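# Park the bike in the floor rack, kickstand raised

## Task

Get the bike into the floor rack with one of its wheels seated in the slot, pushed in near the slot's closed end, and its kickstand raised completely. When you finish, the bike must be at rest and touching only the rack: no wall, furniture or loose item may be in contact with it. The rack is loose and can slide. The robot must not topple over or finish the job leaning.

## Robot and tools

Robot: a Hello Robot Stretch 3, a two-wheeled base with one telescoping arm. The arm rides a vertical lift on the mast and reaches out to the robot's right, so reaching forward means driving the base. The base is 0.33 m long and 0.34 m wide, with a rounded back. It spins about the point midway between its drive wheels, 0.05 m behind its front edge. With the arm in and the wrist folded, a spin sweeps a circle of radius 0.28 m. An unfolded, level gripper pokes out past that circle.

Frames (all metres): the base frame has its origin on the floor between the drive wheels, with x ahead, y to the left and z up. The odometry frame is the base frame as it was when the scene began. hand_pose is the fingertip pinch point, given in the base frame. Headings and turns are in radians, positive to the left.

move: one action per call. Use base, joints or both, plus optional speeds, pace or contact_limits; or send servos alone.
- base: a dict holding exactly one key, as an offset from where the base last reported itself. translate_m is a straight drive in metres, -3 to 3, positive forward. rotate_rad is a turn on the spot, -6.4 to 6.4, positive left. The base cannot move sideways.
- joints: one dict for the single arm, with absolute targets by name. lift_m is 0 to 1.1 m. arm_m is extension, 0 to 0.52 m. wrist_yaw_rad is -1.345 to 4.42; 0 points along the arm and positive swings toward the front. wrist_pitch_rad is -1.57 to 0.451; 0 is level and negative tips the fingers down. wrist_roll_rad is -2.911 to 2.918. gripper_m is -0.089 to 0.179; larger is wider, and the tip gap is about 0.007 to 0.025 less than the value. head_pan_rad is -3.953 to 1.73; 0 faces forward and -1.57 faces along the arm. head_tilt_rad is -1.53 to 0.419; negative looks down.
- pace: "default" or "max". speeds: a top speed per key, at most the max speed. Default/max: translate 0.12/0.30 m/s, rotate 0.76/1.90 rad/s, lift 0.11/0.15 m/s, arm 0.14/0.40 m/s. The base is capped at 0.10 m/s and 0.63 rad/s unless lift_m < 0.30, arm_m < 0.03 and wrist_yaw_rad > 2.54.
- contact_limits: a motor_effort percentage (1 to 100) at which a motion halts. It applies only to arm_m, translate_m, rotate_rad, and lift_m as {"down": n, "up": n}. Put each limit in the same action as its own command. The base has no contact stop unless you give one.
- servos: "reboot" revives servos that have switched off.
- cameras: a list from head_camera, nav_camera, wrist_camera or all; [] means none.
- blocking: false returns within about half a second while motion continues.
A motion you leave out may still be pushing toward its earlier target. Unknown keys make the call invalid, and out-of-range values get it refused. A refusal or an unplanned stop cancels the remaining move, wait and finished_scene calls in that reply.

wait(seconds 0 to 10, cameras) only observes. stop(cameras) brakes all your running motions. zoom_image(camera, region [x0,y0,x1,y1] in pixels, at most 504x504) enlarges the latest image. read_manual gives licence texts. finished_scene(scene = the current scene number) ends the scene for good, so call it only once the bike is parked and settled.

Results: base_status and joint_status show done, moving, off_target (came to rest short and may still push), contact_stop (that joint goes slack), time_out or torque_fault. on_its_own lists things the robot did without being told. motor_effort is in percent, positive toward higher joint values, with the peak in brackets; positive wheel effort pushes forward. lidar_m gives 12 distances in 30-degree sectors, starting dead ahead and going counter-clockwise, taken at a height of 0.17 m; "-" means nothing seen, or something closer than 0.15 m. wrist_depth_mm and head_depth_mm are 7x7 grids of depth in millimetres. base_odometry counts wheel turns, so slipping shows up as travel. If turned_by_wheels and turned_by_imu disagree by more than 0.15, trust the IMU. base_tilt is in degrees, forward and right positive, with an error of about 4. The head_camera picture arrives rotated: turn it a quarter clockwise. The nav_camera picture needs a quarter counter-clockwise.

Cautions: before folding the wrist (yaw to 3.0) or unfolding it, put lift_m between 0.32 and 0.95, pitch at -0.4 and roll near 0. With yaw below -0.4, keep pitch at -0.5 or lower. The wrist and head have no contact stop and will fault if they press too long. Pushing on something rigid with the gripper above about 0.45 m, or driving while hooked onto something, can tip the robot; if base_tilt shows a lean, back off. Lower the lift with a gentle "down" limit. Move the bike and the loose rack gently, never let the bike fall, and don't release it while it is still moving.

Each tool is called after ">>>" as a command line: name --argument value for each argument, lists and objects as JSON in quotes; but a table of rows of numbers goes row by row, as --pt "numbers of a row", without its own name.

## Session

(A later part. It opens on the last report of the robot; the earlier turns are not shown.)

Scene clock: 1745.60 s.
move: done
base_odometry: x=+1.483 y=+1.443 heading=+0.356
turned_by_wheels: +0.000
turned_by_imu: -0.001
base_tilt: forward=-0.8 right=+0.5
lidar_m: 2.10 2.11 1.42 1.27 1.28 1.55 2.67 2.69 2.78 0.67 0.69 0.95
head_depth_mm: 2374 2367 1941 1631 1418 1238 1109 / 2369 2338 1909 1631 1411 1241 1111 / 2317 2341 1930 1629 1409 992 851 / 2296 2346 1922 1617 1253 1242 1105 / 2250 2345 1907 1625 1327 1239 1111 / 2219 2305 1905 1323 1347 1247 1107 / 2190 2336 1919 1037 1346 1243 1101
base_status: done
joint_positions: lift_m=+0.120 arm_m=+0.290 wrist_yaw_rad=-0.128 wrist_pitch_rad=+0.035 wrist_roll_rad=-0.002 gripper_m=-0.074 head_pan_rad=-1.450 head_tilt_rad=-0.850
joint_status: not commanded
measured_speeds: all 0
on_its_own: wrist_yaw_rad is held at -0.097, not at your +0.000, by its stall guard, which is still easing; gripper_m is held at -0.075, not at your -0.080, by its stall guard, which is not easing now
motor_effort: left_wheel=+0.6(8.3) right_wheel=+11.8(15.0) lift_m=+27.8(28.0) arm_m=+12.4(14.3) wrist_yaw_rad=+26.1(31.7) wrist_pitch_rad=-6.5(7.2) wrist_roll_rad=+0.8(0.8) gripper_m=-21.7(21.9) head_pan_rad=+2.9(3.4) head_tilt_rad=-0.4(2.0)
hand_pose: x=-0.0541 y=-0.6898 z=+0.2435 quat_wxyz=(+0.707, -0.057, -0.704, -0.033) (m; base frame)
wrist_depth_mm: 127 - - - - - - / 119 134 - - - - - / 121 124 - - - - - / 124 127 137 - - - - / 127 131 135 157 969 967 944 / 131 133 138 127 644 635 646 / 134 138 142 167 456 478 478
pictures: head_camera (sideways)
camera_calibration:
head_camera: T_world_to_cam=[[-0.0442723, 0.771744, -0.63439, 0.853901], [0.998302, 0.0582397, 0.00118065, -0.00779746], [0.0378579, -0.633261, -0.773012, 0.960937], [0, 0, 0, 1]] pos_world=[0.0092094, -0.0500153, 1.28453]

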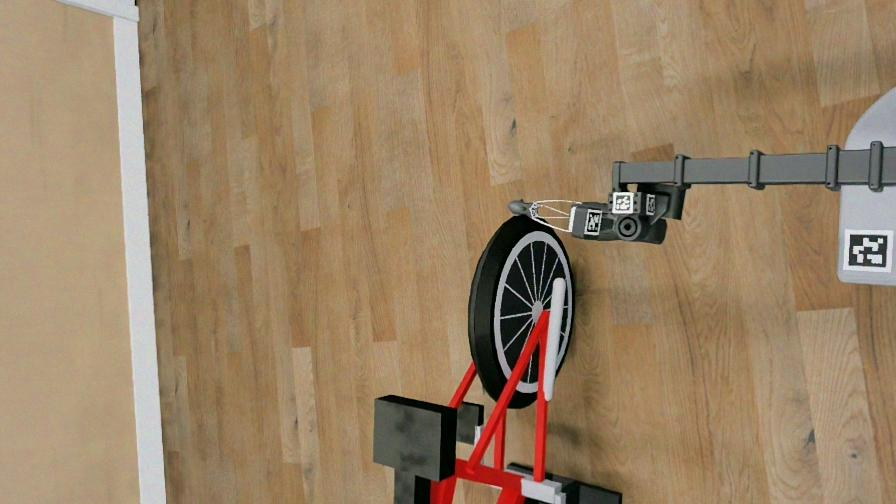

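>>> move --base '{"translate_m": -0.15}' --speeds '{"translate_m": 0.05}' --cameras '["head_camera"]'

>>> move --joints '{"arm_m": 0.1, "lift_m": 0.4, "wrist_yaw_rad": 0.0, "head_pan_rad": -1.0, "head_tilt_rad": -0.65}'

>>> zoom_image --camera "head_camera" --region '[400, 100, 800, 504]'

Scene clock: 1754.50 s.
move: done
base_odometry: x=+1.342 y=+1.391 heading=+0.357
turned_by_wheels: +0.000
turned_by_imu: -0.002
base_tilt: forward=-0.9 right=+0.5
lidar_m: 2.24 2.22 1.38 1.25 1.25 1.51 2.53 2.53 2.78 0.68 0.69 1.06
head_depth_mm: 2420 2359 1921 1631 1406 1241 1111 / 2394 2319 1924 1621 1410 1243 1111 / 2370 2348 1928 1630 1390 993 850 / 2342 2334 1908 1631 1412 1217 1113 / 2278 2339 1904 1617 1333 1241 1105 / 2265 2339 1925 1620 1329 1233 1108 / 2195 2329 1913 1554 1353 1231 1106
base_status: done
joint_positions: lift_m=+0.120 arm_m=+0.290 wrist_yaw_rad=-0.148 wrist_pitch_rad=-0.016 wrist_roll_rad=-0.002 gripper_m=-0.074 head_pan_rad=-1.450 head_tilt_rad=-0.850
joint_status: not commanded
measured_speeds: all 0
on_its_own: wrist_yaw_rad is held at -0.145, not at your +0.000, by its stall guard, which is not easing now; gripper_m is held at -0.075, not at your -0.080, by its stall guard, which is not easing now
motor_effort: left_wheel=+2.5(7.2) right_wheel=-9.6(12.7) lift_m=+34.0(34.0) arm_m=+3.5(10.2) wrist_yaw_rad=+3.6(14.7) wrist_pitch_rad=+2.9(3.2) wrist_roll_rad=+0.8(0.8) gripper_m=-20.8(22.9) head_pan_rad=+2.0(3.4) head_tilt_rad=-0.3(1.8)
hand_pose: x=-0.0593 y=-0.6880 z=+0.2304 quat_wxyz=(+0.706, -0.046, -0.705, -0.059) (m; base frame)
wrist_depth_mm: - - - - - - - / - - - - - - - / - - - - - - - / - - - - - - - / 818 822 808 739 812 797 797 / 575 574 580 126 569 564 566 / 440 437 404 412 420 437 435
pictures: head_camera (sideways)
camera_calibration:
head_camera: T_world_to_cam=[[-0.0442723, 0.771744, -0.63439, 0.853901], [0.998302, 0.0582397, 0.00118065, -0.00779746], [0.0378579, -0.633261, -0.773012, 0.960937], [0, 0, 0, 1]] pos_world=[0.0092094, -0.0500153, 1.28453]

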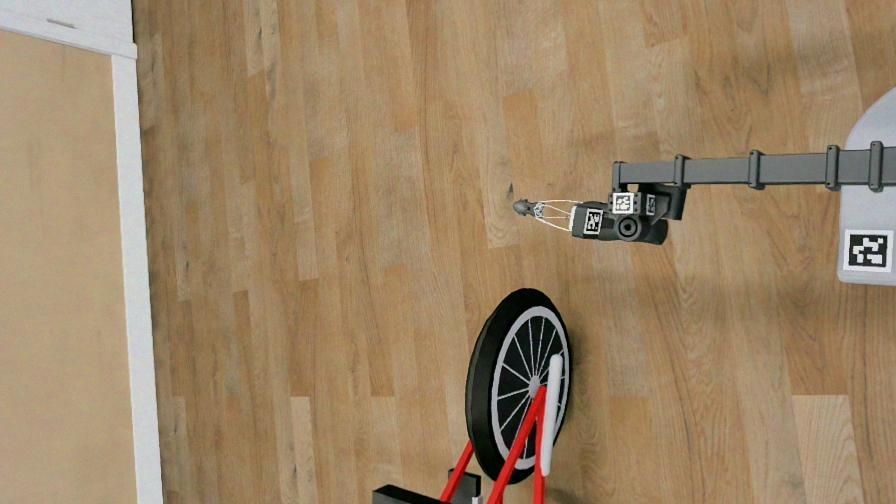

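Scene clock: 1757.87 s.
move: done
base_odometry: x=+1.342 y=+1.391 heading=+0.357
turned_by_wheels: +0.000
turned_by_imu: -0.001
base_tilt: forward=-0.9 right=+0.5
lidar_m: 2.25 2.21 1.39 1.25 1.25 1.52 2.52 2.54 2.79 0.68 0.69 1.05
head_depth_mm: 2092 2325 2469 1975 1608 1347 1144 / 2152 2383 2569 1972 1610 1326 1122 / 2236 2491 2565 1980 1615 1266 1168 / 2269 2575 2563 1974 1266 1330 1170 / 2347 2675 2588 1989 1494 1357 1166 / 2452 2777 2552 1978 1405 1369 1162 / 2510 2870 2542 1293 1496 1362 1168
base_status: not commanded
joint_positions: lift_m=+0.400 arm_m=+0.100 wrist_yaw_rad=-0.004 wrist_pitch_rad=-0.018 wrist_roll_rad=-0.002 gripper_m=-0.074 head_pan_rad=-0.999 head_tilt_rad=-0.648
joint_status: all done
measured_speeds: all 0
on_its_own: gripper_m is held at -0.075, not at your -0.080, by its stall guard, which is not easing now
motor_effort: left_wheel=+2.3(3.5) right_wheel=-9.6(10.1) lift_m=+32.7(37.7) arm_m=-12.4(14.8) wrist_yaw_rad=+3.2(6.8) wrist_pitch_rad=+3.1(3.3) wrist_roll_rad=+0.5(1.0) gripper_m=-20.1(22.7) head_pan_rad=-2.5(4.6) head_tilt_rad=-0.8(4.6)
hand_pose: x=-0.0224 y=-0.5007 z=+0.5101 quat_wxyz=(+0.708, +0.005, -0.706, -0.008) (m; base frame)
wrist_depth_mm: - - - - - - - / - - - - - - - / - - - - - - - / - - - - - - - / - - - - - - - / - - - 126 - - - / - 368 786 810 851 840 847
pictures: head_camera (sideways), nav_camera (sideways), wrist_camera
camera_calibration:
head_camera: T_world_to_cam=[[-0.298698, 0.555114, -0.776291, 1.0404], [0.872389, 0.488619, 0.0137293, -0.0234152], [0.386931, -0.673127, -0.630226, 0.773071], [0, 0, 0, 1]] pos_world=[0.0320687, -0.0457274, 1.29519]
nav_camera: T_world_to_cam=[[0.313378, -0.492638, 0.811851, -1.01402], [-0.838932, -0.544199, -0.00639297, 0.0637061], [0.444958, -0.679084, -0.58383, 0.719493], [0, 0, 0, 1]] pos_world=[0.0510713, 0.0237226, 1.2437]
wrist_camera: T_world_to_cam=[[-0.999696, -0.0216242, -0.0118511, -0.0198012], [0.00763292, 0.185632, -0.98259, 0.631634], [0.0234477, -0.982381, -0.18541, -0.23393], [0, 0, 0, 1]] pos_world=[-0.0191313, -0.347488, 0.57703]

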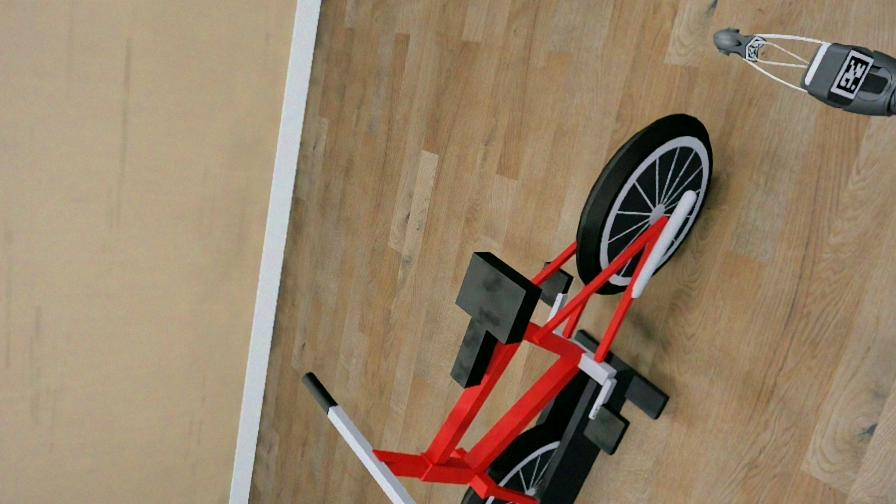

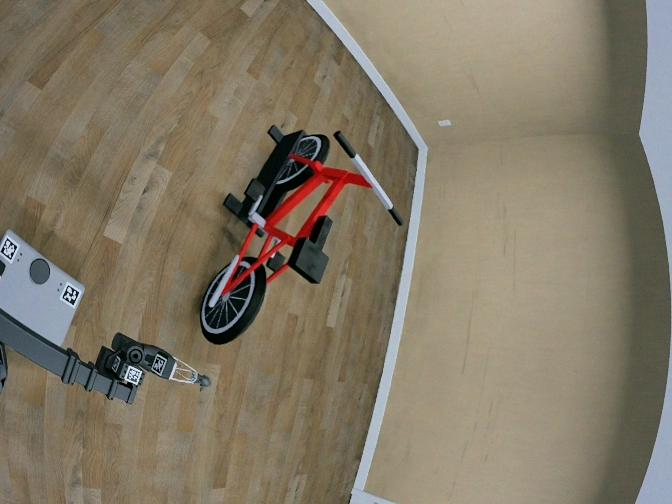

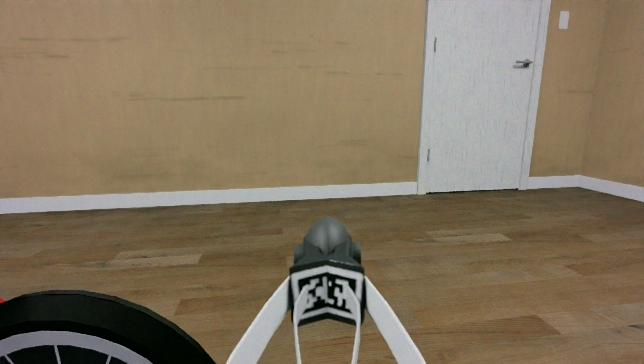

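Scaled by 1.248 from the camera's 896x504 image, which has a finer 1280x720 frame.

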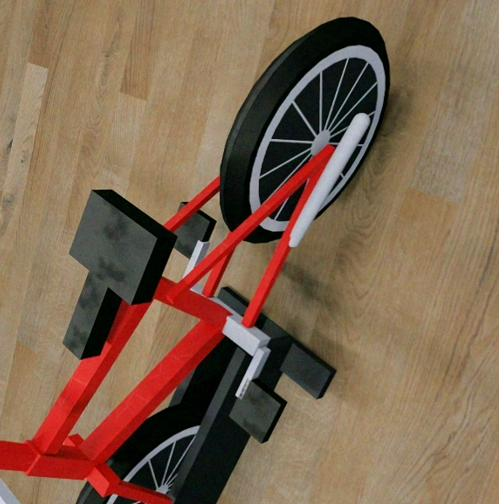

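>>> finished_scene --scene 1

The scene is finished: the task was done.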